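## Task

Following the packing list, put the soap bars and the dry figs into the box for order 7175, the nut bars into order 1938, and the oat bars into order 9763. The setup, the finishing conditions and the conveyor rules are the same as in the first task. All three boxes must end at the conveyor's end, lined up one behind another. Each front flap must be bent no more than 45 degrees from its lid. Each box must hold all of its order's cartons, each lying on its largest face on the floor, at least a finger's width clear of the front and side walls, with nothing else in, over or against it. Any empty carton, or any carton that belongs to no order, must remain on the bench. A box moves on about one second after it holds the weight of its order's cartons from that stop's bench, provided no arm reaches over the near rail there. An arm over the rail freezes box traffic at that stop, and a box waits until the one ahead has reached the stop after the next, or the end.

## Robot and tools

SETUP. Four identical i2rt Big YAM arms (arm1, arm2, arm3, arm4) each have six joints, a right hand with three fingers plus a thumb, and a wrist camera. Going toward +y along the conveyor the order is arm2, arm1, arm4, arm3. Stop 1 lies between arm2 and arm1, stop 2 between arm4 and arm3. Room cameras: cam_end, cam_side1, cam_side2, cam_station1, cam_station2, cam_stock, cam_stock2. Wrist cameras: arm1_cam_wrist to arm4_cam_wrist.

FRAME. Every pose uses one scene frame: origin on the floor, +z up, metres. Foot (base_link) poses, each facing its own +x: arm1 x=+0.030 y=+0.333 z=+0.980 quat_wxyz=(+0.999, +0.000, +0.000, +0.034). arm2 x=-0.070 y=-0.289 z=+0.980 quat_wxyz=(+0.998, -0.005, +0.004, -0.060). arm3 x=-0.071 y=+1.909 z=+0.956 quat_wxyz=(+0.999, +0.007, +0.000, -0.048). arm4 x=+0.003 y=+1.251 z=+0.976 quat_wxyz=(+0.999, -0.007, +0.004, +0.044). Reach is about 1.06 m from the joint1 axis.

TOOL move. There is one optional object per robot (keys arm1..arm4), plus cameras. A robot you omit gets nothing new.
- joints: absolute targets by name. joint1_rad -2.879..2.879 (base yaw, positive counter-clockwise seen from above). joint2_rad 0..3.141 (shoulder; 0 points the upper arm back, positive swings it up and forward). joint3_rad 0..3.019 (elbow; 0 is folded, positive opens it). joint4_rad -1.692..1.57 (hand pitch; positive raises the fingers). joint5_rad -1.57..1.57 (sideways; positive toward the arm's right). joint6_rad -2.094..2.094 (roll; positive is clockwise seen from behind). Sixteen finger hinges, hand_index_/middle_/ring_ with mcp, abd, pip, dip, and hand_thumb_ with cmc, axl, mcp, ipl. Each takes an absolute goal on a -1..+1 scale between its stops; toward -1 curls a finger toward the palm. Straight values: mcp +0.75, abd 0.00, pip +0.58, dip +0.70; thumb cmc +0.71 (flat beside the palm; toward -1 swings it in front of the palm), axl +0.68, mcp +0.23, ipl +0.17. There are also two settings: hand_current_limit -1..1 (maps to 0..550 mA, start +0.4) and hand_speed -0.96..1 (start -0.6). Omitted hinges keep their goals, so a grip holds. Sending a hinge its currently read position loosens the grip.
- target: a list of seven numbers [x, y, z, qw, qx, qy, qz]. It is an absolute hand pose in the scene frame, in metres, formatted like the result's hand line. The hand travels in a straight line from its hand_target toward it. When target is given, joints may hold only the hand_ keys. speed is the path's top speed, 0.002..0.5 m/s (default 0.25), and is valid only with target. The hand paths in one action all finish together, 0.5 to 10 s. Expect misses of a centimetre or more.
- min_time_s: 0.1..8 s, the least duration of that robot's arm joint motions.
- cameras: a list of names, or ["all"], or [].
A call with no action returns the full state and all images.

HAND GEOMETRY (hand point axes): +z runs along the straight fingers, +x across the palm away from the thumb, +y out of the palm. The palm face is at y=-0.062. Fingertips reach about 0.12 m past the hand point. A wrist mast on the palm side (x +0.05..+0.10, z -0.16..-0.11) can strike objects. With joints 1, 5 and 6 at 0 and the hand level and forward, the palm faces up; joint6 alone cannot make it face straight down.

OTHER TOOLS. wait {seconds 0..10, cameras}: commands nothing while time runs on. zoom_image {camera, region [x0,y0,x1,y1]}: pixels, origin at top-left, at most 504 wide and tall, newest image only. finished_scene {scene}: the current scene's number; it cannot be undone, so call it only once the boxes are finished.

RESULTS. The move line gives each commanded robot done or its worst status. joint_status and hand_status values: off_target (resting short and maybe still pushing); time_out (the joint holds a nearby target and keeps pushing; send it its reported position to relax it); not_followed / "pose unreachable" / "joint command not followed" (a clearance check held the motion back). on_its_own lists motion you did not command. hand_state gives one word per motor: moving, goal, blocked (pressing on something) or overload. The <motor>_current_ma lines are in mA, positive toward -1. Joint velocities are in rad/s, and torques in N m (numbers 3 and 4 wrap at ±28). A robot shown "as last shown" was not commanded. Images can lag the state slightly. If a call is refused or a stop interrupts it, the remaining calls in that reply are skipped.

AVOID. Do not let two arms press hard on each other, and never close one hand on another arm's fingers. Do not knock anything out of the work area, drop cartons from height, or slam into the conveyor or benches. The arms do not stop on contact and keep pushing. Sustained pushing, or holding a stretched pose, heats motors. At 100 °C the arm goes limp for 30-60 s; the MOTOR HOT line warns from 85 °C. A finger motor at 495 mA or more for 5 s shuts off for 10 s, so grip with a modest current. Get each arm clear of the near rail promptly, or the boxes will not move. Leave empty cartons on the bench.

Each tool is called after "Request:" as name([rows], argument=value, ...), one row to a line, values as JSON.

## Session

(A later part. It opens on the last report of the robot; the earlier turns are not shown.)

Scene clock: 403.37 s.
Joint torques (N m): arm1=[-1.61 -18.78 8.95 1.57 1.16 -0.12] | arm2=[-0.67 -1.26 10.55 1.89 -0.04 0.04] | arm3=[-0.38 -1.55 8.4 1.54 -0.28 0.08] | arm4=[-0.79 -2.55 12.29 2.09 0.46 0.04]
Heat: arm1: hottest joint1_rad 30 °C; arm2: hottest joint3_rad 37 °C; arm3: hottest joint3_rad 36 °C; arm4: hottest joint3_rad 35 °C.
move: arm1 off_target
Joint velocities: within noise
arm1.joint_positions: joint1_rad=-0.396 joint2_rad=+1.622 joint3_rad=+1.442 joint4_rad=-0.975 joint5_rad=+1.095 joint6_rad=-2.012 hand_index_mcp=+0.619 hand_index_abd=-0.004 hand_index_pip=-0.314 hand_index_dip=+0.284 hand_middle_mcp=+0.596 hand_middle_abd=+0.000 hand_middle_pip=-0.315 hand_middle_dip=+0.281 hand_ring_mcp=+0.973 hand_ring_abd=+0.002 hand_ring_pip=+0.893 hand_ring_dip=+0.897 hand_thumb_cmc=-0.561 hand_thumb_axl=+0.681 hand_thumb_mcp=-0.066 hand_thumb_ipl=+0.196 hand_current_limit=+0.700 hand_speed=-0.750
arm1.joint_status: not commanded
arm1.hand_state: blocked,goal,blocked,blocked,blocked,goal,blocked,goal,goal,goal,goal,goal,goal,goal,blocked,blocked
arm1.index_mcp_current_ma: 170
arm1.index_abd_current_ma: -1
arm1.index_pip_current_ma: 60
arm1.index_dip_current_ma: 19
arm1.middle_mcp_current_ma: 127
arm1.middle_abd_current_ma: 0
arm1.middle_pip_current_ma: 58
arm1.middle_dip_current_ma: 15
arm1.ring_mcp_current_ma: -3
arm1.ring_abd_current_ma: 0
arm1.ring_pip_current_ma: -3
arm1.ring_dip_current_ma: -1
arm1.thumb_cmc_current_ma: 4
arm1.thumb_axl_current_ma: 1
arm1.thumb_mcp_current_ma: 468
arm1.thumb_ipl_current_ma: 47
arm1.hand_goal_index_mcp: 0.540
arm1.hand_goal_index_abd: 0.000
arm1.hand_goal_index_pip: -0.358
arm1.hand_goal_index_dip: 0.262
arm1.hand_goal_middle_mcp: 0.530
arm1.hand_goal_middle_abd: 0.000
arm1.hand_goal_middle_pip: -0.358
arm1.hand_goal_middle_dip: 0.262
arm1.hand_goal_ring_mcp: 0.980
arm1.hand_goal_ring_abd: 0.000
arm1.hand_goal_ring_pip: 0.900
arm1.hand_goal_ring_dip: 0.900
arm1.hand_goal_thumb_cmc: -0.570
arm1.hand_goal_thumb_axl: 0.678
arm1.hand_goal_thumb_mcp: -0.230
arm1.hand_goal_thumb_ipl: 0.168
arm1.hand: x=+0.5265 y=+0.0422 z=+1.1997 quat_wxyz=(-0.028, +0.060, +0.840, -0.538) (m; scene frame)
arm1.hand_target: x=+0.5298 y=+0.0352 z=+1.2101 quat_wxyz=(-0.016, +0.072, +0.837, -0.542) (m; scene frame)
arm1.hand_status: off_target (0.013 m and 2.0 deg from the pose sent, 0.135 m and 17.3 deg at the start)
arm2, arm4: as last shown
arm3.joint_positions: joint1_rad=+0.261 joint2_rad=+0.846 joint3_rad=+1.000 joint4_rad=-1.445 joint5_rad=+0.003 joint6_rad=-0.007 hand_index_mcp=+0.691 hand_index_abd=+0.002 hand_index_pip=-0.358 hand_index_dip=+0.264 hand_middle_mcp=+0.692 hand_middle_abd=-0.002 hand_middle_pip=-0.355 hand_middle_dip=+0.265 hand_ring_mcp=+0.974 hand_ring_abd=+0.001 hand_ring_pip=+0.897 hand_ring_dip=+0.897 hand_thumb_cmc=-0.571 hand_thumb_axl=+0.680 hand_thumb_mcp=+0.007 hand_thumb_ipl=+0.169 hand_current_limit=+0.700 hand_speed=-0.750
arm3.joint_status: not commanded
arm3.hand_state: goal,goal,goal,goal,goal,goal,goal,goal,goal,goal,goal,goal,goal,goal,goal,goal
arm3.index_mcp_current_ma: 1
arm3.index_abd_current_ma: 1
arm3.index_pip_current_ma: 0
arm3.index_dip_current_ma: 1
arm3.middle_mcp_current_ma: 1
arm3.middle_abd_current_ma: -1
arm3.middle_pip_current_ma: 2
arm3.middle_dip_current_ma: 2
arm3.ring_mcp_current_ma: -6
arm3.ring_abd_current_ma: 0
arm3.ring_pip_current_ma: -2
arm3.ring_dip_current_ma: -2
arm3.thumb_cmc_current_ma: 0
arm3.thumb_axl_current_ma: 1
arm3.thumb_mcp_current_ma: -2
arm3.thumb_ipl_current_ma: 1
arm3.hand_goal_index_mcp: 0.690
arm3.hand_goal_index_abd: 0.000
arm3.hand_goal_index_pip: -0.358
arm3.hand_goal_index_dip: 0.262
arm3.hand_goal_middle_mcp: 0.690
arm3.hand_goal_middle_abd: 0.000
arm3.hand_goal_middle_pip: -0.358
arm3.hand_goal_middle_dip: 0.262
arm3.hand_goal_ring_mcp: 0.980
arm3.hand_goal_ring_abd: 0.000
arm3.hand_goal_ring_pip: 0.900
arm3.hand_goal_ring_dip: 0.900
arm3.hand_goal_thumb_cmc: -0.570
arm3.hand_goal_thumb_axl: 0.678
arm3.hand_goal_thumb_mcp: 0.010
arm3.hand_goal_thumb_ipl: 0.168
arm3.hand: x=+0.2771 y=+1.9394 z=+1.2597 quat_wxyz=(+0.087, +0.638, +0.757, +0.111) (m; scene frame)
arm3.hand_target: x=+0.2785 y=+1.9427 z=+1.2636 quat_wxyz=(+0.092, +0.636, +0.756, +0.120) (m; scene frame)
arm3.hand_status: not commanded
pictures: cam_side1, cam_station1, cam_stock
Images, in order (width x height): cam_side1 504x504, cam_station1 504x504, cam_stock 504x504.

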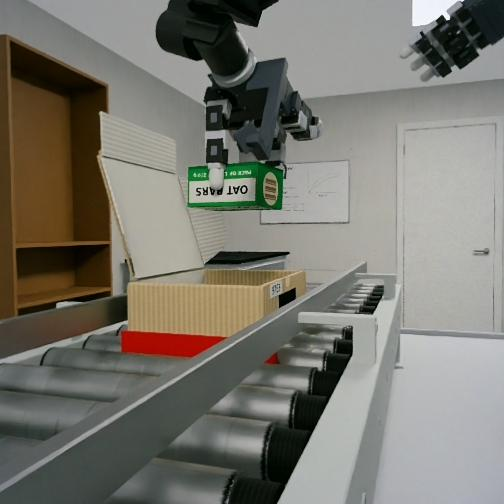

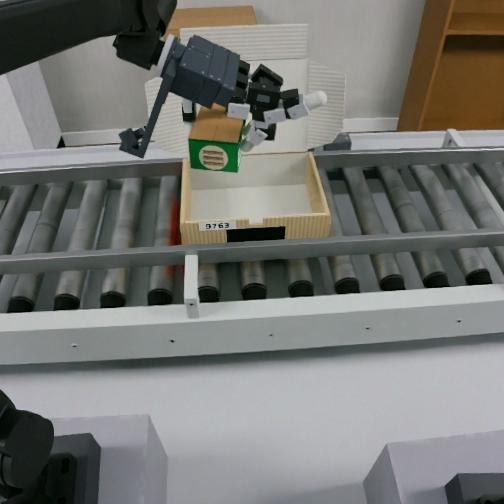

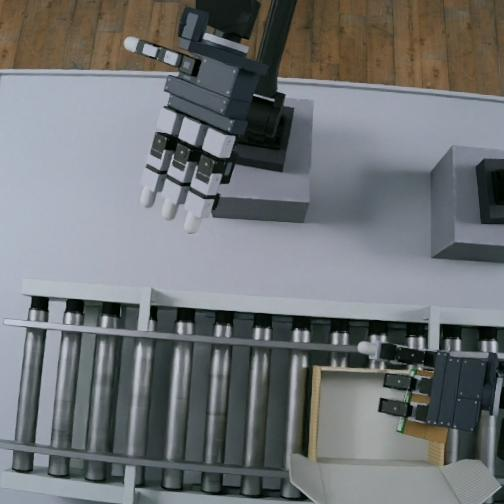

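Request:
move(arm1={"target":[0.585,0.02,1.14,-0.012,0.070,0.838,-0.542],"speed":0.12}, cameras=[])

Request:
move(arm1={"target":[0.600,0.035,1.09,-0.012,0.070,0.838,-0.542],"speed":0.08}, cameras=["cam_station1","cam_stock","cam_side1"])

Request:
zoom_image(camera="cam_station1", region=[150, 90, 350, 260])

Request:
zoom_image(camera="cam_side1", region=[90, 130, 330, 370])

Scene clock: 405.13 s.
Joint torques (N m): arm1=[-1.26 -20.37 11.6 1.47 1.27 -0.12] | arm2=[-0.38 -1.2 10.56 1.94 -0.03 0.05] | arm3=[-0.38 -1.61 8.42 1.61 -0.29 0.07] | arm4=[-0.73 -2.55 12.27 2.06 0.45 0.03]
Heat: arm1: hottest joint1_rad 30 °C; arm2: hottest joint3_rad 37 °C; arm3: hottest joint3_rad 36 °C; arm4: hottest joint3_rad 35 °C.
move: arm1 off_target
Joint velocities: within noise
arm1.joint_positions: joint1_rad=-0.396 joint2_rad=+1.789 joint3_rad=+1.443 joint4_rad=-0.837 joint5_rad=+1.091 joint6_rad=-2.014 hand_index_mcp=+0.619 hand_index_abd=-0.004 hand_index_pip=-0.314 hand_index_dip=+0.284 hand_middle_mcp=+0.596 hand_middle_abd=+0.000 hand_middle_pip=-0.315 hand_middle_dip=+0.281 hand_ring_mcp=+0.973 hand_ring_abd=+0.002 hand_ring_pip=+0.893 hand_ring_dip=+0.897 hand_thumb_cmc=-0.561 hand_thumb_axl=+0.681 hand_thumb_mcp=-0.066 hand_thumb_ipl=+0.196 hand_current_limit=+0.700 hand_speed=-0.750
arm1.joint_status: not commanded
arm1.hand_state: blocked,goal,blocked,blocked,blocked,goal,blocked,goal,goal,goal,goal,goal,goal,goal,blocked,blocked
arm1.index_mcp_current_ma: 170
arm1.index_abd_current_ma: -1
arm1.index_pip_current_ma: 60
arm1.index_dip_current_ma: 19
arm1.middle_mcp_current_ma: 127
arm1.middle_abd_current_ma: 0
arm1.middle_pip_current_ma: 58
arm1.middle_dip_current_ma: 15
arm1.ring_mcp_current_ma: -3
arm1.ring_abd_current_ma: 0
arm1.ring_pip_current_ma: -3
arm1.ring_dip_current_ma: -1
arm1.thumb_cmc_current_ma: 5
arm1.thumb_axl_current_ma: 1
arm1.thumb_mcp_current_ma: 468
arm1.thumb_ipl_current_ma: 47
arm1.hand_goal_index_mcp: 0.540
arm1.hand_goal_index_abd: 0.000
arm1.hand_goal_index_pip: -0.358
arm1.hand_goal_index_dip: 0.262
arm1.hand_goal_middle_mcp: 0.530
arm1.hand_goal_middle_abd: 0.000
arm1.hand_goal_middle_pip: -0.358
arm1.hand_goal_middle_dip: 0.262
arm1.hand_goal_ring_mcp: 0.980
arm1.hand_goal_ring_abd: 0.000
arm1.hand_goal_ring_pip: 0.900
arm1.hand_goal_ring_dip: 0.900
arm1.hand_goal_thumb_cmc: -0.570
arm1.hand_goal_thumb_axl: 0.678
arm1.hand_goal_thumb_mcp: -0.230
arm1.hand_goal_thumb_ipl: 0.168
arm1.hand: x=+0.5633 y=+0.0304 z=+1.1161 quat_wxyz=(-0.039, +0.052, +0.843, -0.534) (m; scene frame)
arm1.hand_target: x=+0.5834 y=+0.0209 z=+1.1408 quat_wxyz=(-0.012, +0.070, +0.837, -0.542) (m; scene frame)
arm1.hand_status: off_target (0.034 m and 3.9 deg from the pose sent, 0.087 m and 2.2 deg at the start)
arm2, arm3: as last shown
arm4.joint_positions: joint1_rad=-0.183 joint2_rad=+0.834 joint3_rad=+1.122 joint4_rad=-1.528 joint5_rad=+0.351 joint6_rad=-0.209 hand_index_mcp=+0.780 hand_index_abd=-0.002 hand_index_pip=-0.355 hand_index_dip=+0.265 hand_middle_mcp=+0.780 hand_middle_abd=-0.001 hand_middle_pip=-0.355 hand_middle_dip=+0.266 hand_ring_mcp=+0.973 hand_ring_abd=+0.000 hand_ring_pip=+0.896 hand_ring_dip=+0.897 hand_thumb_cmc=-0.571 hand_thumb_axl=+0.679 hand_thumb_mcp=+0.086 hand_thumb_ipl=+0.169 hand_current_limit=+0.700 hand_speed=-0.750
arm4.joint_status: not commanded
arm4.hand_state: goal,goal,goal,goal,goal,goal,goal,goal,goal,goal,goal,goal,goal,goal,goal,goal
arm4.index_mcp_current_ma: 0
arm4.index_abd_current_ma: -4
arm4.index_pip_current_ma: 9
arm4.index_dip_current_ma: 10
arm4.middle_mcp_current_ma: 0
arm4.middle_abd_current_ma: -3
arm4.middle_pip_current_ma: 8
arm4.middle_dip_current_ma: 12
arm4.ring_mcp_current_ma: -25
arm4.ring_abd_current_ma: 1
arm4.ring_pip_current_ma: -12
arm4.ring_dip_current_ma: -8
arm4.thumb_cmc_current_ma: -3
arm4.thumb_axl_current_ma: 5
arm4.thumb_mcp_current_ma: -19
arm4.thumb_ipl_current_ma: 4
arm4.hand_goal_index_mcp: 0.780
arm4.hand_goal_index_abd: 0.000
arm4.hand_goal_index_pip: -0.358
arm4.hand_goal_index_dip: 0.262
arm4.hand_goal_middle_mcp: 0.780
arm4.hand_goal_middle_abd: 0.000
arm4.hand_goal_middle_pip: -0.358
arm4.hand_goal_middle_dip: 0.262
arm4.hand_goal_ring_mcp: 0.980
arm4.hand_goal_ring_abd: 0.000
arm4.hand_goal_ring_pip: 0.900
arm4.hand_goal_ring_dip: 0.900
arm4.hand_goal_thumb_cmc: -0.570
arm4.hand_goal_thumb_axl: 0.678
arm4.hand_goal_thumb_mcp: 0.090
arm4.hand_goal_thumb_ipl: 0.168
arm4.hand: x=+0.3417 y=+1.1598 z=+1.3455 quat_wxyz=(+0.235, +0.666, +0.706, -0.051) (m; scene frame)
arm4.hand_target: x=+0.3433 y=+1.1570 z=+1.3695 quat_wxyz=(+0.258, +0.666, +0.699, -0.037) (m; scene frame)
arm4.hand_status: not commanded
pictures: none
No camera images: "cameras" was empty.

Scene clock: 406.53 s.
Joint torques (N m): arm1=[-0.26 -21.01 9.96 1.4 1.46 0.07] | arm2=[-0.62 -1.61 10.59 1.84 -0.04 0.05] | arm3=[-0.73 -1.85 8.46 1.63 -0.32 0.03] | arm4=[-0.67 -2.55 12.27 2.09 0.45 0.03]
Heat: arm1: hottest joint1_rad 30 °C; arm2: hottest joint3_rad 37 °C; arm3: hottest joint3_rad 36 °C; arm4: hottest joint3_rad 35 °C.
move: arm1 off_target
Joint velocities: within noise
arm1.joint_positions: joint1_rad=-0.373 joint2_rad=+1.863 joint3_rad=+1.443 joint4_rad=-0.795 joint5_rad=+1.100 joint6_rad=-1.969 hand_index_mcp=+0.619 hand_index_abd=-0.004 hand_index_pip=-0.314 hand_index_dip=+0.284 hand_middle_mcp=+0.596 hand_middle_abd=+0.000 hand_middle_pip=-0.315 hand_middle_dip=+0.281 hand_ring_mcp=+0.973 hand_ring_abd=+0.002 hand_ring_pip=+0.893 hand_ring_dip=+0.897 hand_thumb_cmc=-0.561 hand_thumb_axl=+0.681 hand_thumb_mcp=-0.066 hand_thumb_ipl=+0.196 hand_current_limit=+0.700 hand_speed=-0.750
arm1.joint_status: not commanded
arm1.hand_state: blocked,goal,blocked,blocked,blocked,goal,blocked,goal,goal,goal,goal,goal,goal,goal,blocked,blocked
arm1.index_mcp_current_ma: 170
arm1.index_abd_current_ma: -1
arm1.index_pip_current_ma: 60
arm1.index_dip_current_ma: 19
arm1.middle_mcp_current_ma: 127
arm1.middle_abd_current_ma: 0
arm1.middle_pip_current_ma: 58
arm1.middle_dip_current_ma: 15
arm1.ring_mcp_current_ma: -3
arm1.ring_abd_current_ma: 0
arm1.ring_pip_current_ma: -3
arm1.ring_dip_current_ma: -1
arm1.thumb_cmc_current_ma: 5
arm1.thumb_axl_current_ma: 1
arm1.thumb_mcp_current_ma: 468
arm1.thumb_ipl_current_ma: 47
arm1.hand_goal_index_mcp: 0.540
arm1.hand_goal_index_abd: 0.000
arm1.hand_goal_index_pip: -0.358
arm1.hand_goal_index_dip: 0.262
arm1.hand_goal_middle_mcp: 0.530
arm1.hand_goal_middle_abd: 0.000
arm1.hand_goal_middle_pip: -0.358
arm1.hand_goal_middle_dip: 0.262
arm1.hand_goal_ring_mcp: 0.980
arm1.hand_goal_ring_abd: 0.000
arm1.hand_goal_ring_pip: 0.900
arm1.hand_goal_ring_dip: 0.900
arm1.hand_goal_thumb_cmc: -0.570
arm1.hand_goal_thumb_axl: 0.678
arm1.hand_goal_thumb_mcp: -0.230
arm1.hand_goal_thumb_ipl: 0.168
arm1.hand: x=+0.5808 y=+0.0381 z=+1.0778 quat_wxyz=(-0.035, +0.053, +0.842, -0.535) (m; scene frame)
arm1.hand_target: x=+0.5992 y=+0.0354 z=+1.0904 quat_wxyz=(-0.012, +0.070, +0.838, -0.542) (m; scene frame)
arm1.hand_status: off_target (0.023 m and 3.4 deg from the pose sent, 0.045 m and 3.9 deg at the start)
arm2, arm3, arm4: as last shown
pictures: cam_side1, cam_station1, cam_stock
Images, in order (width x height): cam_side1 504x504, cam_station1 504x504, cam_stock 504x504.

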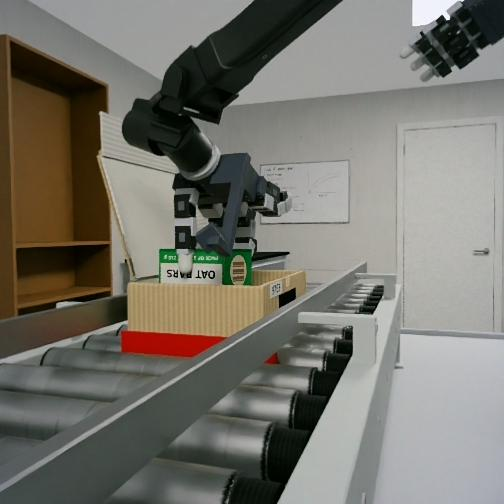

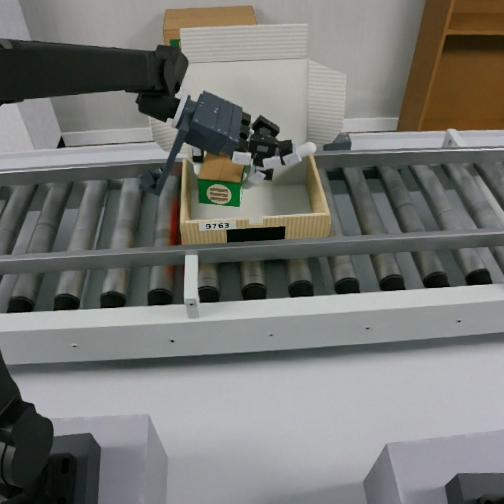

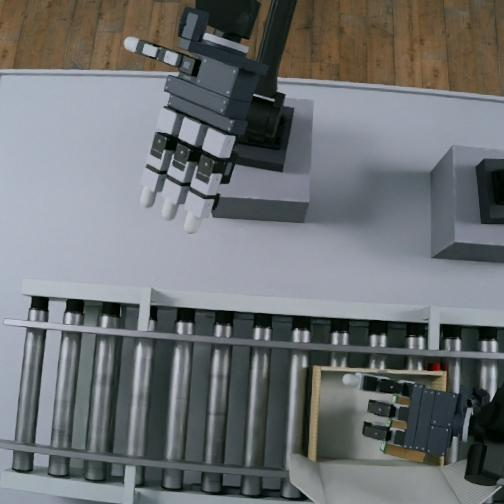

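Scaled by 2.520 from the camera's 504x504 image, which has a finer 720x720 frame.

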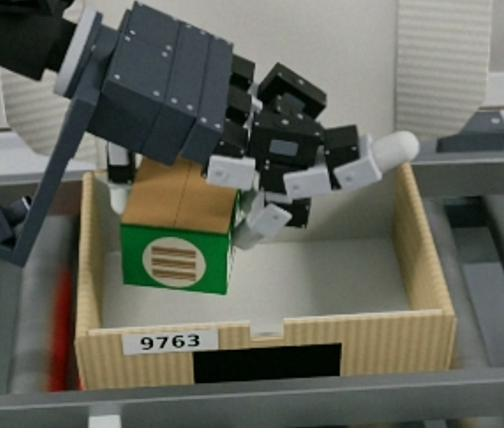

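Scaled by 2.100 from the camera's 504x504 image, which has a finer 720x720 frame.

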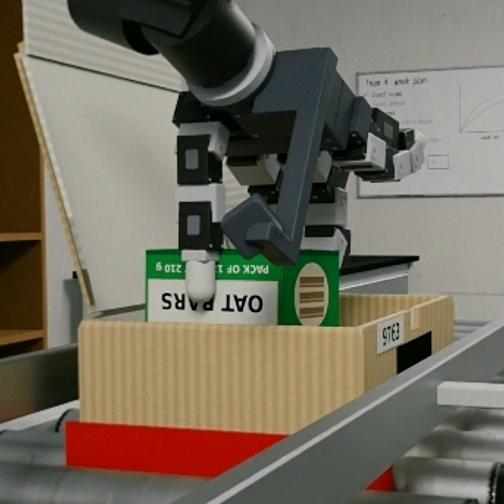

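Request:
zoom_image(camera="cam_stock", region=[280, 340, 504, 504])

Scaled by 2.250 from the camera's 504x504 image, which has a finer 720x720 frame.

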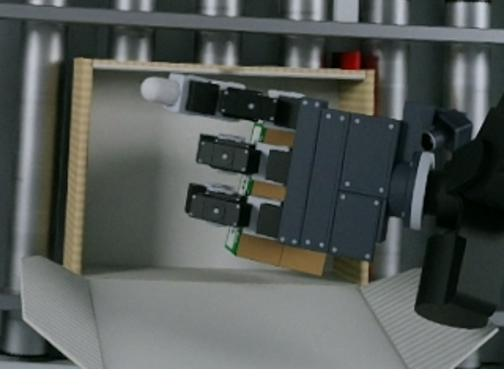

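Request:
move(arm1={"target":[0.600,0.015,1.075,-0.012,0.070,0.838,-0.542],"speed":0.08}, cameras=[])

Request:
move(arm1={"target":[0.596,0.012,1.045,-0.012,0.070,0.838,-0.542],"speed":0.06}, cameras=["cam_station1","cam_side1"])

Request:
zoom_image(camera="cam_station1", region=[150, 90, 350, 260])

Request:
zoom_image(camera="cam_side1", region=[90, 130, 330, 370])

Scene clock: 408.67 s.
Joint torques (N m): arm1=[-1.32 -21.13 9.22 1.65 1.17 -0.15] | arm2=[-0.5 -1.26 10.55 1.91 -0.03 0.06] | arm3=[-0.62 -2.14 8.46 1.51 -0.26 0.12] | arm4=[-0.73 -2.67 12.3 2.04 0.46 0.05]
Heat: arm1: hottest joint1_rad 30 °C; arm2: hottest joint3_rad 38 °C; arm3: hottest joint3_rad 36 °C; arm4: hottest joint3_rad 35 °C.
move: arm1 off_target
Joint velocities: within noise
arm1.joint_positions: joint1_rad=-0.395 joint2_rad=+1.885 joint3_rad=+1.443 joint4_rad=-0.703 joint5_rad=+1.092 joint6_rad=-2.014 hand_index_mcp=+0.619 hand_index_abd=-0.004 hand_index_pip=-0.314 hand_index_dip=+0.284 hand_middle_mcp=+0.596 hand_middle_abd=+0.000 hand_middle_pip=-0.315 hand_middle_dip=+0.281 hand_ring_mcp=+0.973 hand_ring_abd=+0.002 hand_ring_pip=+0.893 hand_ring_dip=+0.897 hand_thumb_cmc=-0.561 hand_thumb_axl=+0.681 hand_thumb_mcp=-0.066 hand_thumb_ipl=+0.196 hand_current_limit=+0.700 hand_speed=-0.750
arm1.joint_status: not commanded
arm1.hand_state: blocked,goal,blocked,blocked,blocked,goal,blocked,goal,goal,goal,goal,goal,goal,goal,blocked,blocked
arm1.index_mcp_current_ma: 170
arm1.index_abd_current_ma: -1
arm1.index_pip_current_ma: 60
arm1.index_dip_current_ma: 19
arm1.middle_mcp_current_ma: 127
arm1.middle_abd_current_ma: 0
arm1.middle_pip_current_ma: 58
arm1.middle_dip_current_ma: 15
arm1.ring_mcp_current_ma: -3
arm1.ring_abd_current_ma: 0
arm1.ring_pip_current_ma: -3
arm1.ring_dip_current_ma: -1
arm1.thumb_cmc_current_ma: 5
arm1.thumb_axl_current_ma: 1
arm1.thumb_mcp_current_ma: 467
arm1.thumb_ipl_current_ma: 47
arm1.hand_goal_index_mcp: 0.540
arm1.hand_goal_index_abd: 0.000
arm1.hand_goal_index_pip: -0.358
arm1.hand_goal_index_dip: 0.262
arm1.hand_goal_middle_mcp: 0.530
arm1.hand_goal_middle_abd: 0.000
arm1.hand_goal_middle_pip: -0.358
arm1.hand_goal_middle_dip: 0.262
arm1.hand_goal_ring_mcp: 0.980
arm1.hand_goal_ring_abd: 0.000
arm1.hand_goal_ring_pip: 0.900
arm1.hand_goal_ring_dip: 0.900
arm1.hand_goal_thumb_cmc: -0.570
arm1.hand_goal_thumb_axl: 0.678
arm1.hand_goal_thumb_mcp: -0.230
arm1.hand_goal_thumb_ipl: 0.168
arm1.hand: x=+0.5895 y=+0.0220 z=+1.0693 quat_wxyz=(-0.023, +0.061, +0.840, -0.538) (m; scene frame)
arm1.hand_target: x=+0.5996 y=+0.0151 z=+1.0752 quat_wxyz=(-0.012, +0.070, +0.838, -0.542) (m; scene frame)
arm1.hand_status: off_target (0.014 m and 1.7 deg from the pose sent, 0.030 m and 3.4 deg at the start)
arm2, arm3, arm4: as last shown
pictures: none
No camera images: "cameras" was empty.

Scene clock: 410.00 s.
Joint torques (N m): arm1=[-1.79 -21.07 7.45 1.66 1.16 -0.11] | arm2=[-0.73 -1.14 10.55 1.87 -0.04 0.04] | arm3=[-0.38 -2.14 8.5 1.62 -0.25 0.09] | arm4=[-0.67 -2.55 12.27 2.07 0.46 0.04]
Heat: arm1: hottest joint1_rad 30 °C; arm2: hottest joint3_rad 38 °C; arm3: hottest joint3_rad 36 °C; arm4: hottest joint3_rad 35 °C.
move: arm1 done
Joint velocities: within noise
arm1.joint_positions: joint1_rad=-0.398 joint2_rad=+1.915 joint3_rad=+1.420 joint4_rad=-0.618 joint5_rad=+1.089 joint6_rad=-2.029 hand_index_mcp=+0.619 hand_index_abd=-0.004 hand_index_pip=-0.314 hand_index_dip=+0.284 hand_middle_mcp=+0.596 hand_middle_abd=+0.000 hand_middle_pip=-0.315 hand_middle_dip=+0.281 hand_ring_mcp=+0.973 hand_ring_abd=+0.002 hand_ring_pip=+0.893 hand_ring_dip=+0.897 hand_thumb_cmc=-0.561 hand_thumb_axl=+0.681 hand_thumb_mcp=-0.066 hand_thumb_ipl=+0.196 hand_current_limit=+0.700 hand_speed=-0.750
arm1.joint_status: not commanded
arm1.hand_state: blocked,goal,blocked,blocked,blocked,goal,blocked,goal,goal,goal,goal,goal,goal,goal,blocked,blocked
arm1.index_mcp_current_ma: 170
arm1.index_abd_current_ma: -1
arm1.index_pip_current_ma: 60
arm1.index_dip_current_ma: 19
arm1.middle_mcp_current_ma: 127
arm1.middle_abd_current_ma: 0
arm1.middle_pip_current_ma: 58
arm1.middle_dip_current_ma: 15
arm1.ring_mcp_current_ma: -3
arm1.ring_abd_current_ma: 0
arm1.ring_pip_current_ma: -3
arm1.ring_dip_current_ma: -1
arm1.thumb_cmc_current_ma: 5
arm1.thumb_axl_current_ma: 1
arm1.thumb_mcp_current_ma: 467
arm1.thumb_ipl_current_ma: 47
arm1.hand_goal_index_mcp: 0.540
arm1.hand_goal_index_abd: 0.000
arm1.hand_goal_index_pip: -0.358
arm1.hand_goal_index_dip: 0.262
arm1.hand_goal_middle_mcp: 0.530
arm1.hand_goal_middle_abd: 0.000
arm1.hand_goal_middle_pip: -0.358
arm1.hand_goal_middle_dip: 0.262
arm1.hand_goal_ring_mcp: 0.980
arm1.hand_goal_ring_abd: 0.000
arm1.hand_goal_ring_pip: 0.900
arm1.hand_goal_ring_dip: 0.900
arm1.hand_goal_thumb_cmc: -0.570
arm1.hand_goal_thumb_axl: 0.678
arm1.hand_goal_thumb_mcp: -0.230
arm1.hand_goal_thumb_ipl: 0.168
arm1.hand: x=+0.5953 y=+0.0188 z=+1.0479 quat_wxyz=(-0.014, +0.064, +0.839, -0.540) (m; scene frame)
arm1.hand_target: x=+0.5958 y=+0.0120 z=+1.0451 quat_wxyz=(-0.012, +0.070, +0.838, -0.542) (m; scene frame)
arm1.hand_status: done (0.007 m and 0.8 deg from the pose sent, 0.027 m and 1.7 deg at the start)
arm2, arm3, arm4: as last shown
pictures: cam_side1, cam_station1
Images, in order (width x height): cam_side1 504x504, cam_station1 504x504.

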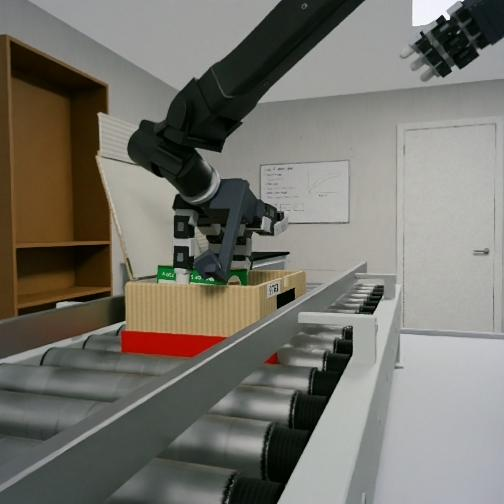

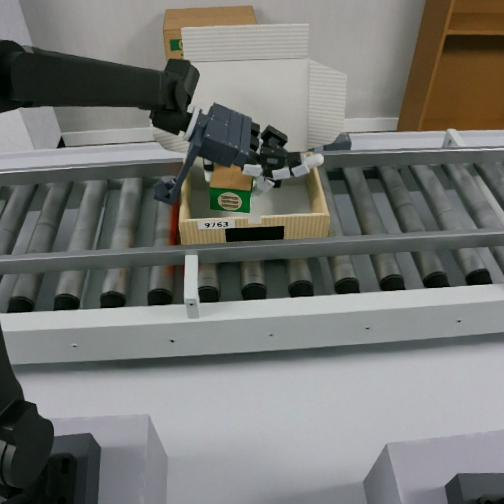

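Scaled by 2.520 from the camera's 504x504 image, which has a finer 720x720 frame.

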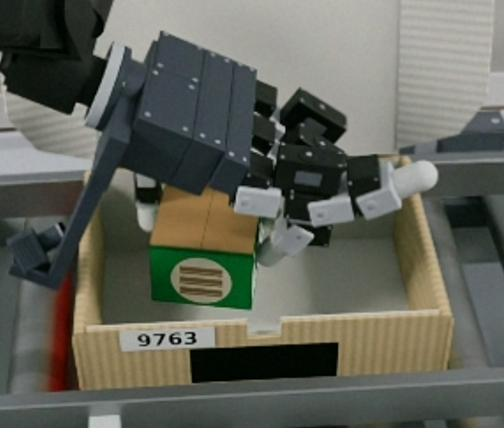

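Scaled by 2.100 from the camera's 504x504 image, which has a finer 720x720 frame.

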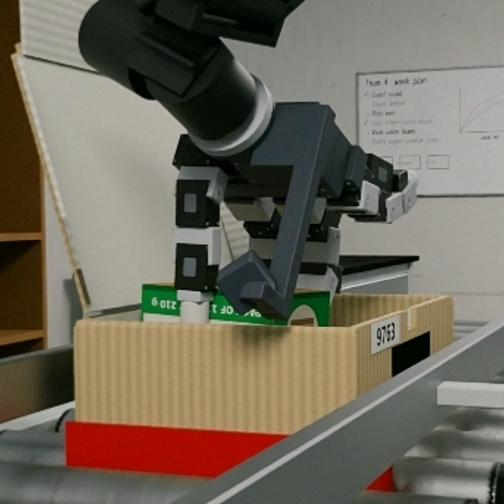

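Request:
move(arm1={"target":[0.585,0.022,1.032,-0.012,0.070,0.838,-0.542],"speed":0.06}, cameras=["cam_station1","cam_side1","cam_stock"])

Request:
zoom_image(camera="cam_stock", region=[280, 340, 504, 504])

Request:
zoom_image(camera="cam_side1", region=[90, 130, 330, 370])

Scene clock: 411.43 s.
Joint torques (N m): arm1=[-0.79 -22.3 7.09 1.57 1.38 0.08] | arm2=[-0.56 -1.08 10.61 1.85 -0.05 0.06] | arm3=[-0.62 -1.49 8.49 1.68 -0.28 0.08] | arm4=[-0.85 -2.67 12.31 2.13 0.46 0.04]
Heat: arm1: hottest joint1_rad 30 °C; arm2: hottest joint3_rad 38 °C; arm3: hottest joint3_rad 36 °C; arm4: hottest joint3_rad 35 °C.
move: arm1 off_target
Joint velocities: within noise
arm1.joint_positions: joint1_rad=-0.398 joint2_rad=+1.915 joint3_rad=+1.366 joint4_rad=-0.590 joint5_rad=+1.089 joint6_rad=-2.029 hand_index_mcp=+0.619 hand_index_abd=-0.004 hand_index_pip=-0.314 hand_index_dip=+0.284 hand_middle_mcp=+0.596 hand_middle_abd=+0.000 hand_middle_pip=-0.315 hand_middle_dip=+0.281 hand_ring_mcp=+0.973 hand_ring_abd=+0.002 hand_ring_pip=+0.893 hand_ring_dip=+0.897 hand_thumb_cmc=-0.561 hand_thumb_axl=+0.681 hand_thumb_mcp=-0.066 hand_thumb_ipl=+0.196 hand_current_limit=+0.700 hand_speed=-0.750
arm1.joint_status: not commanded
arm1.hand_state: blocked,goal,blocked,blocked,blocked,goal,blocked,goal,goal,goal,goal,goal,goal,goal,blocked,blocked
arm1.index_mcp_current_ma: 170
arm1.index_abd_current_ma: -1
arm1.index_pip_current_ma: 60
arm1.index_dip_current_ma: 19
arm1.middle_mcp_current_ma: 127
arm1.middle_abd_current_ma: 0
arm1.middle_pip_current_ma: 58
arm1.middle_dip_current_ma: 15
arm1.ring_mcp_current_ma: -3
arm1.ring_abd_current_ma: 0
arm1.ring_pip_current_ma: -3
arm1.ring_dip_current_ma: -1
arm1.thumb_cmc_current_ma: 5
arm1.thumb_axl_current_ma: 1
arm1.thumb_mcp_current_ma: 468
arm1.thumb_ipl_current_ma: 47
arm1.hand_goal_index_mcp: 0.540
arm1.hand_goal_index_abd: 0.000
arm1.hand_goal_index_pip: -0.358
arm1.hand_goal_index_dip: 0.262
arm1.hand_goal_middle_mcp: 0.530
arm1.hand_goal_middle_abd: 0.000
arm1.hand_goal_middle_pip: -0.358
arm1.hand_goal_middle_dip: 0.262
arm1.hand_goal_ring_mcp: 0.980
arm1.hand_goal_ring_abd: 0.000
arm1.hand_goal_ring_pip: 0.900
arm1.hand_goal_ring_dip: 0.900
arm1.hand_goal_thumb_cmc: -0.570
arm1.hand_goal_thumb_axl: 0.678
arm1.hand_goal_thumb_mcp: -0.230
arm1.hand_goal_thumb_ipl: 0.168
arm1.hand: x=+0.5801 y=+0.0240 z=+1.0277 quat_wxyz=(-0.025, +0.057, +0.841, -0.537) (m; scene frame)
arm1.hand_target: x=+0.5849 y=+0.0220 z=+1.0321 quat_wxyz=(-0.012, +0.070, +0.838, -0.542) (m; scene frame)
arm1.hand_status: off_target (0.007 m and 2.2 deg from the pose sent, 0.019 m and 0.8 deg at the start)
arm2, arm3, arm4: as last shown
pictures: cam_side1, cam_station1, cam_stock
Images, in order (width x height): cam_side1 504x504, cam_station1 504x504, cam_stock 504x504.

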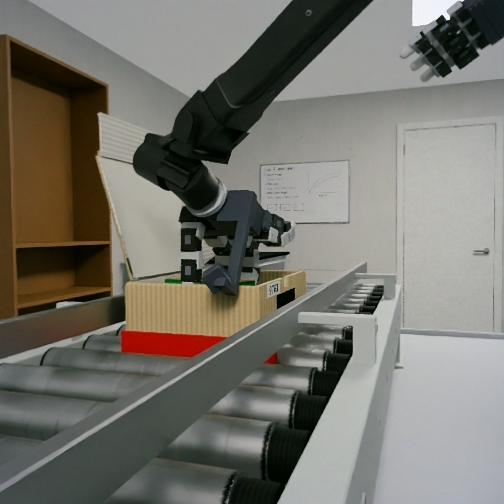

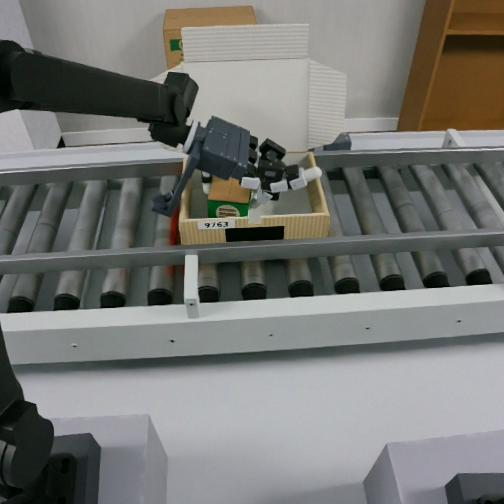

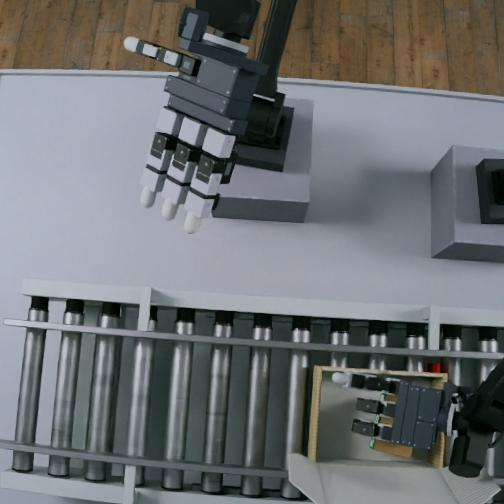

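Scaled by 2.250 from the camera's 504x504 image, which has a finer 720x720 frame.

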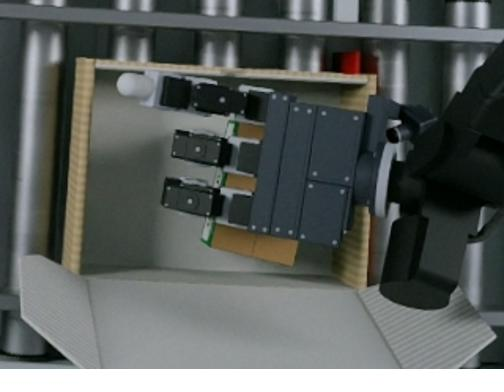

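Scaled by 2.100 from the camera's 504x504 image, which has a finer 720x720 frame.

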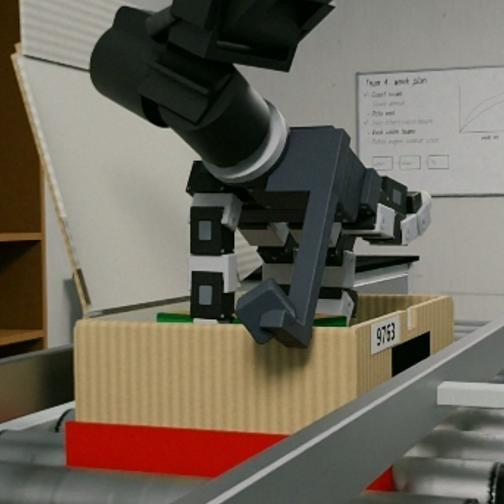

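Request:
move(arm1={"target":[0.574,0.036,1.028,-0.012,0.070,0.838,-0.542],"speed":0.05}, cameras=["cam_station1","cam_side1","cam_stock"])

Request:
zoom_image(camera="cam_stock", region=[280, 340, 504, 504])

Request:
zoom_image(camera="cam_station1", region=[150, 90, 350, 260])

Request:
zoom_image(camera="cam_side1", region=[90, 130, 330, 370])

Scene clock: 413.77 s.
Joint torques (N m): arm1=[-0.09 -23.47 6.94 1.29 1.41 0.07] | arm2=[-0.73 -1.26 10.55 1.81 -0.04 0.06] | arm3=[-0.79 -1.49 8.57 1.54 -0.28 0.08] | arm4=[-0.79 -2.55 12.3 2.1 0.46 0.04]
Heat: arm1: hottest joint1_rad 30 °C; arm2: hottest joint3_rad 38 °C; arm3: hottest joint3_rad 36 °C; arm4: hottest joint3_rad 35 °C.
move: arm1 off_target
Joint velocities: within noise
arm1.joint_positions: joint1_rad=-0.388 joint2_rad=+1.906 joint3_rad=+1.318 joint4_rad=-0.590 joint5_rad=+1.096 joint6_rad=-1.995 hand_index_mcp=+0.619 hand_index_abd=-0.004 hand_index_pip=-0.314 hand_index_dip=+0.284 hand_middle_mcp=+0.596 hand_middle_abd=+0.000 hand_middle_pip=-0.315 hand_middle_dip=+0.281 hand_ring_mcp=+0.973 hand_ring_abd=+0.002 hand_ring_pip=+0.893 hand_ring_dip=+0.897 hand_thumb_cmc=-0.561 hand_thumb_axl=+0.681 hand_thumb_mcp=-0.066 hand_thumb_ipl=+0.196 hand_current_limit=+0.700 hand_speed=-0.750
arm1.joint_status: not commanded
arm1.hand_state: blocked,goal,blocked,blocked,blocked,goal,blocked,goal,goal,goal,goal,goal,goal,goal,blocked,blocked
arm1.index_mcp_current_ma: 170
arm1.index_abd_current_ma: -1
arm1.index_pip_current_ma: 60
arm1.index_dip_current_ma: 19
arm1.middle_mcp_current_ma: 127
arm1.middle_abd_current_ma: 0
arm1.middle_pip_current_ma: 58
arm1.middle_dip_current_ma: 15
arm1.ring_mcp_current_ma: -3
arm1.ring_abd_current_ma: 0
arm1.ring_pip_current_ma: -3
arm1.ring_dip_current_ma: -1
arm1.thumb_cmc_current_ma: 5
arm1.thumb_axl_current_ma: 1
arm1.thumb_mcp_current_ma: 467
arm1.thumb_ipl_current_ma: 47
arm1.hand_goal_index_mcp: 0.540
arm1.hand_goal_index_abd: 0.000
arm1.hand_goal_index_pip: -0.358
arm1.hand_goal_index_dip: 0.262
arm1.hand_goal_middle_mcp: 0.530
arm1.hand_goal_middle_abd: 0.000
arm1.hand_goal_middle_pip: -0.358
arm1.hand_goal_middle_dip: 0.262
arm1.hand_goal_ring_mcp: 0.980
arm1.hand_goal_ring_abd: 0.000
arm1.hand_goal_ring_pip: 0.900
arm1.hand_goal_ring_dip: 0.900
arm1.hand_goal_thumb_cmc: -0.570
arm1.hand_goal_thumb_axl: 0.678
arm1.hand_goal_thumb_mcp: -0.230
arm1.hand_goal_thumb_ipl: 0.168
arm1.hand: x=+0.5666 y=+0.0338 z=+1.0152 quat_wxyz=(-0.030, +0.058, +0.842, -0.536) (m; scene frame)
arm1.hand_target: x=+0.5739 y=+0.0361 z=+1.0281 quat_wxyz=(-0.012, +0.070, +0.838, -0.542) (m; scene frame)
arm1.hand_status: off_target (0.015 m and 2.7 deg from the pose sent, 0.013 m and 2.2 deg at the start)
arm2.joint_positions: joint1_rad=-0.109 joint2_rad=+0.646 joint3_rad=+1.356 joint4_rad=-1.194 joint5_rad=+0.073 joint6_rad=+0.493 hand_index_mcp=+0.762 hand_index_abd=+0.000 hand_index_pip=+0.577 hand_index_dip=+0.696 hand_middle_mcp=+0.763 hand_middle_abd=+0.001 hand_middle_pip=+0.577 hand_middle_dip=+0.696 hand_ring_mcp=+0.763 hand_ring_abd=+0.001 hand_ring_pip=+0.577 hand_ring_dip=+0.696 hand_thumb_cmc=+0.722 hand_thumb_axl=+0.677 hand_thumb_mcp=+0.226 hand_thumb_ipl=+0.168 hand_current_limit=+0.400 hand_speed=-0.600
arm2.joint_status: not commanded
arm2.hand_state: goal,goal,overload,goal,goal,goal,goal,goal,goal,goal,goal,goal,goal,goal,goal,goal
arm2.index_mcp_current_ma: 4
arm2.index_abd_current_ma: 0
arm2.index_pip_current_ma: 0
arm2.index_dip_current_ma: 0
arm2.middle_mcp_current_ma: 5
arm2.middle_abd_current_ma: 0
arm2.middle_pip_current_ma: 0
arm2.middle_dip_current_ma: 0
arm2.ring_mcp_current_ma: 5
arm2.ring_abd_current_ma: 0
arm2.ring_pip_current_ma: 0
arm2.ring_dip_current_ma: 0
arm2.thumb_cmc_current_ma: 4
arm2.thumb_axl_current_ma: 0
arm2.thumb_mcp_current_ma: 0
arm2.thumb_ipl_current_ma: 0
arm2.hand_goal_index_mcp: 0.754
arm2.hand_goal_index_abd: 0.000
arm2.hand_goal_index_pip: 0.576
arm2.hand_goal_index_dip: 0.696
arm2.hand_goal_middle_mcp: 0.754
arm2.hand_goal_middle_abd: 0.000
arm2.hand_goal_middle_pip: 0.576
arm2.hand_goal_middle_dip: 0.696
arm2.hand_goal_ring_mcp: 0.754
arm2.hand_goal_ring_abd: 0.000
arm2.hand_goal_ring_pip: 0.576
arm2.hand_goal_ring_dip: 0.696
arm2.hand_goal_thumb_cmc: 0.714
arm2.hand_goal_thumb_axl: 0.678
arm2.hand_goal_thumb_mcp: 0.226
arm2.hand_goal_thumb_ipl: 0.168
arm2.hand: x=+0.2051 y=-0.4213 z=+1.5850 quat_wxyz=(+0.342, +0.787, +0.338, +0.387) (m; scene frame)
arm2.hand_target: x=+0.1968 y=-0.4222 z=+1.6051 quat_wxyz=(+0.350, +0.782, +0.328, +0.398) (m; scene frame)
arm2.hand_status: not commanded
arm3, arm4: as last shown
pictures: cam_side1, cam_station1, cam_stock
Images, in order (width x height): cam_side1 504x504, cam_station1 504x504, cam_stock 504x504.

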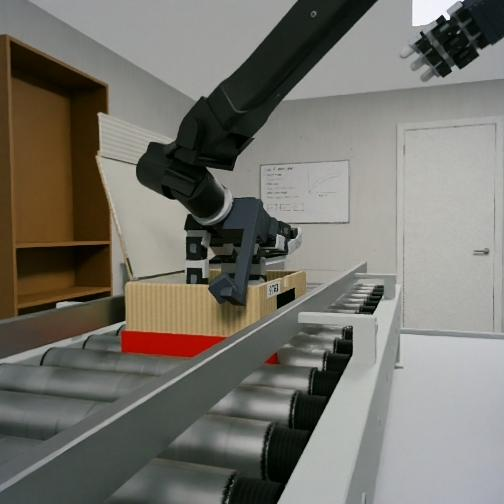

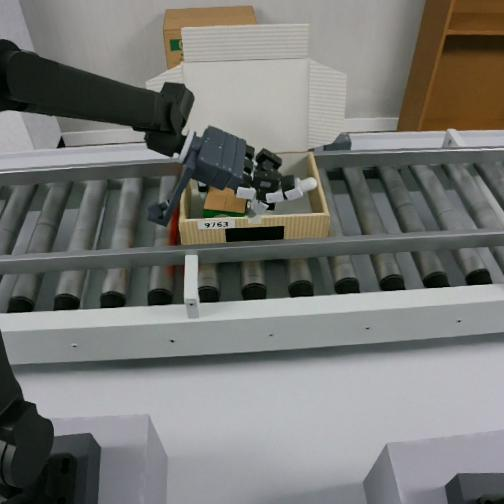

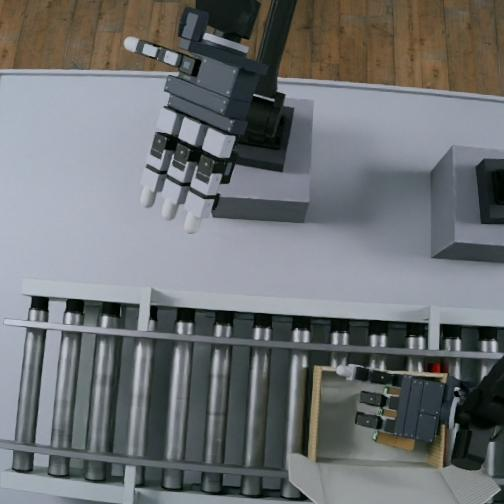

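Scaled by 2.250 from the camera's 504x504 image, which has a finer 720x720 frame.

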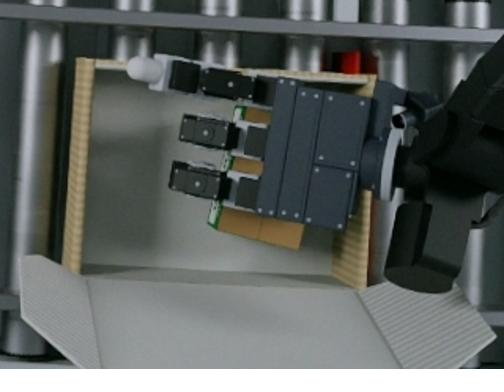

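Scaled by 2.520 from the camera's 504x504 image, which has a finer 720x720 frame.

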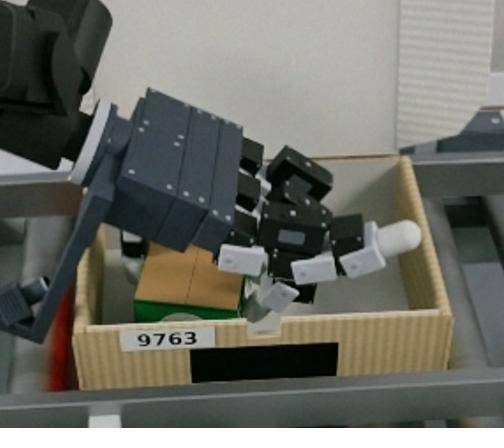

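Scaled by 2.100 from the camera's 504x504 image, which has a finer 720x720 frame.

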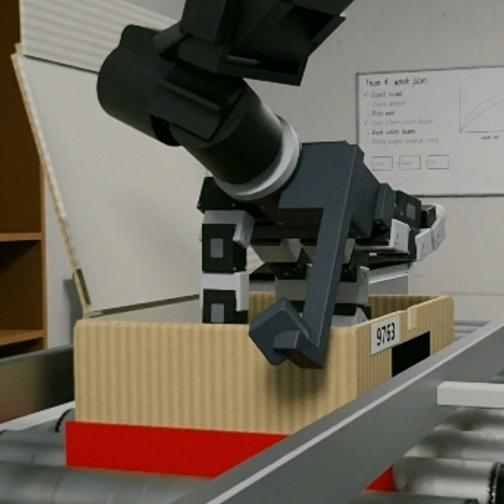

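Request:
move(arm1={"target":[0.578,0.034,1.012,-0.012,0.070,0.838,-0.542],"speed":0.04}, cameras=["cam_station1","cam_side1","cam_stock"])

Request:
zoom_image(camera="cam_stock", region=[280, 340, 504, 504])

Request:
zoom_image(camera="cam_station1", region=[150, 90, 350, 260])

Scene clock: 414.97 s.
Joint torques (N m): arm1=[-0.32 -20.25 7.04 1.61 1.4 0.06] | arm2=[-0.44 -1.55 10.58 1.84 -0.03 0.07] | arm3=[-0.09 -1.73 8.44 1.4 -0.28 0.07] | arm4=[-0.79 -2.61 12.33 2.07 0.45 0.04]
Heat: arm1: hottest joint1_rad 30 °C; arm2: hottest joint3_rad 38 °C; arm3: hottest joint3_rad 36 °C; arm4: hottest joint3_rad 35 °C.
move: arm1 done
Joint velocities: within noise
arm1.joint_positions: joint1_rad=-0.388 joint2_rad=+1.906 joint3_rad=+1.318 joint4_rad=-0.564 joint5_rad=+1.096 joint6_rad=-1.994 hand_index_mcp=+0.619 hand_index_abd=-0.004 hand_index_pip=-0.314 hand_index_dip=+0.284 hand_middle_mcp=+0.596 hand_middle_abd=+0.000 hand_middle_pip=-0.315 hand_middle_dip=+0.281 hand_ring_mcp=+0.973 hand_ring_abd=+0.002 hand_ring_pip=+0.893 hand_ring_dip=+0.897 hand_thumb_cmc=-0.561 hand_thumb_axl=+0.681 hand_thumb_mcp=-0.066 hand_thumb_ipl=+0.196 hand_current_limit=+0.700 hand_speed=-0.750
arm1.joint_status: not commanded
arm1.hand_state: blocked,goal,blocked,blocked,blocked,goal,blocked,goal,goal,goal,goal,goal,goal,goal,blocked,blocked
arm1.index_mcp_current_ma: 170
arm1.index_abd_current_ma: -1
arm1.index_pip_current_ma: 60
arm1.index_dip_current_ma: 19
arm1.middle_mcp_current_ma: 127
arm1.middle_abd_current_ma: 0
arm1.middle_pip_current_ma: 58
arm1.middle_dip_current_ma: 15
arm1.ring_mcp_current_ma: -3
arm1.ring_abd_current_ma: 0
arm1.ring_pip_current_ma: -3
arm1.ring_dip_current_ma: -1
arm1.thumb_cmc_current_ma: 5
arm1.thumb_axl_current_ma: 1
arm1.thumb_mcp_current_ma: 468
arm1.thumb_ipl_current_ma: 47
arm1.hand_goal_index_mcp: 0.540
arm1.hand_goal_index_abd: 0.000
arm1.hand_goal_index_pip: -0.358
arm1.hand_goal_index_dip: 0.262
arm1.hand_goal_middle_mcp: 0.530
arm1.hand_goal_middle_abd: 0.000
arm1.hand_goal_middle_pip: -0.358
arm1.hand_goal_middle_dip: 0.262
arm1.hand_goal_ring_mcp: 0.980
arm1.hand_goal_ring_abd: 0.000
arm1.hand_goal_ring_pip: 0.900
arm1.hand_goal_ring_dip: 0.900
arm1.hand_goal_thumb_cmc: -0.570
arm1.hand_goal_thumb_axl: 0.678
arm1.hand_goal_thumb_mcp: -0.230
arm1.hand_goal_thumb_ipl: 0.168
arm1.hand: x=+0.5721 y=+0.0320 z=+1.0172 quat_wxyz=(-0.020, +0.065, +0.840, -0.539) (m; scene frame)
arm1.hand_target: x=+0.5779 y=+0.0342 z=+1.0122 quat_wxyz=(-0.012, +0.070, +0.838, -0.542) (m; scene frame)
arm1.hand_status: done (0.008 m and 1.1 deg from the pose sent, 0.012 m and 2.6 deg at the start)
arm2, arm3, arm4: as last shown
pictures: cam_side1, cam_station1, cam_stock
Images, in order (width x height): cam_side1 504x504, cam_station1 504x504, cam_stock 504x504.

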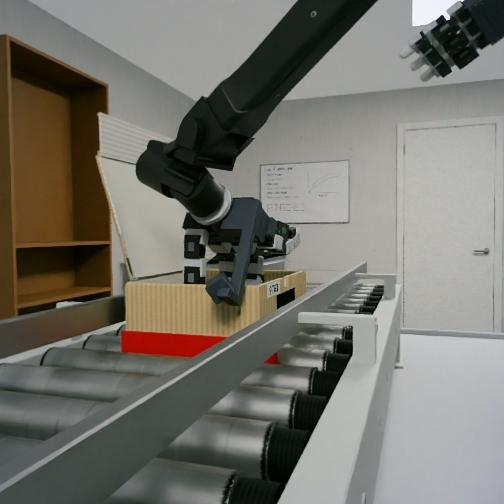

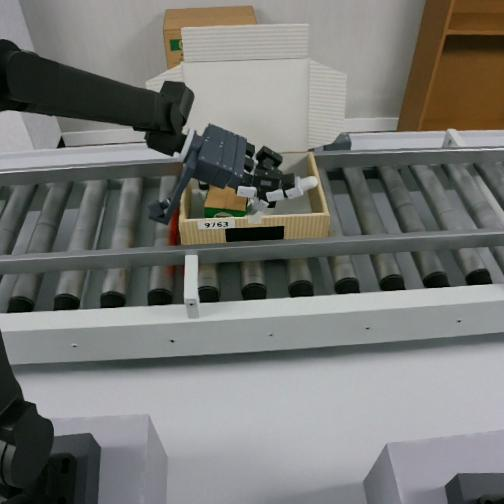

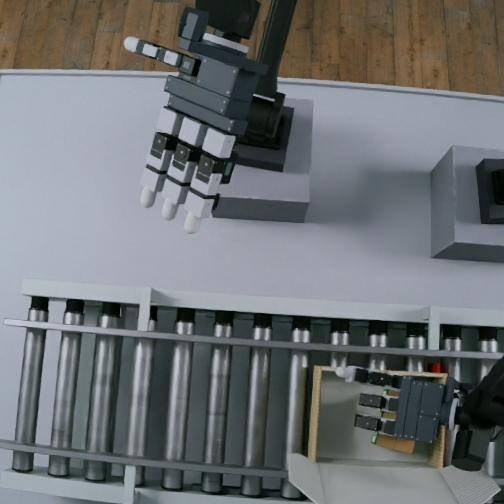

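Scaled by 2.250 from the camera's 504x504 image, which has a finer 720x720 frame.

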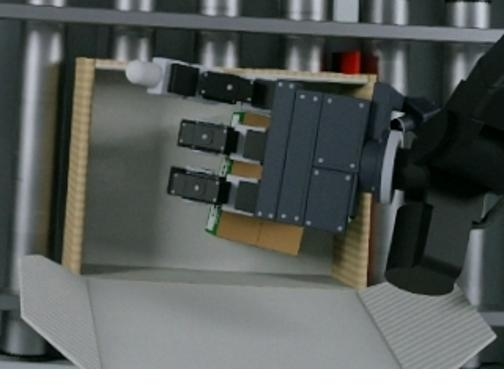

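Scaled by 2.520 from the camera's 504x504 image, which has a finer 720x720 frame.

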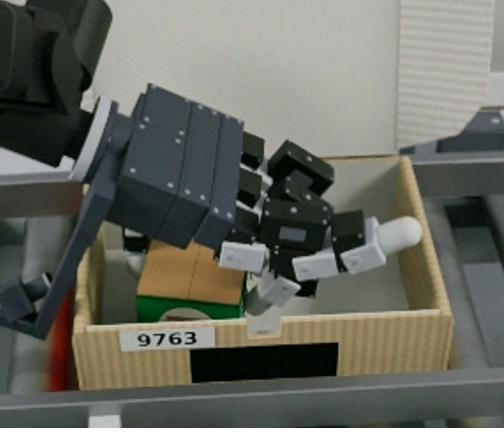

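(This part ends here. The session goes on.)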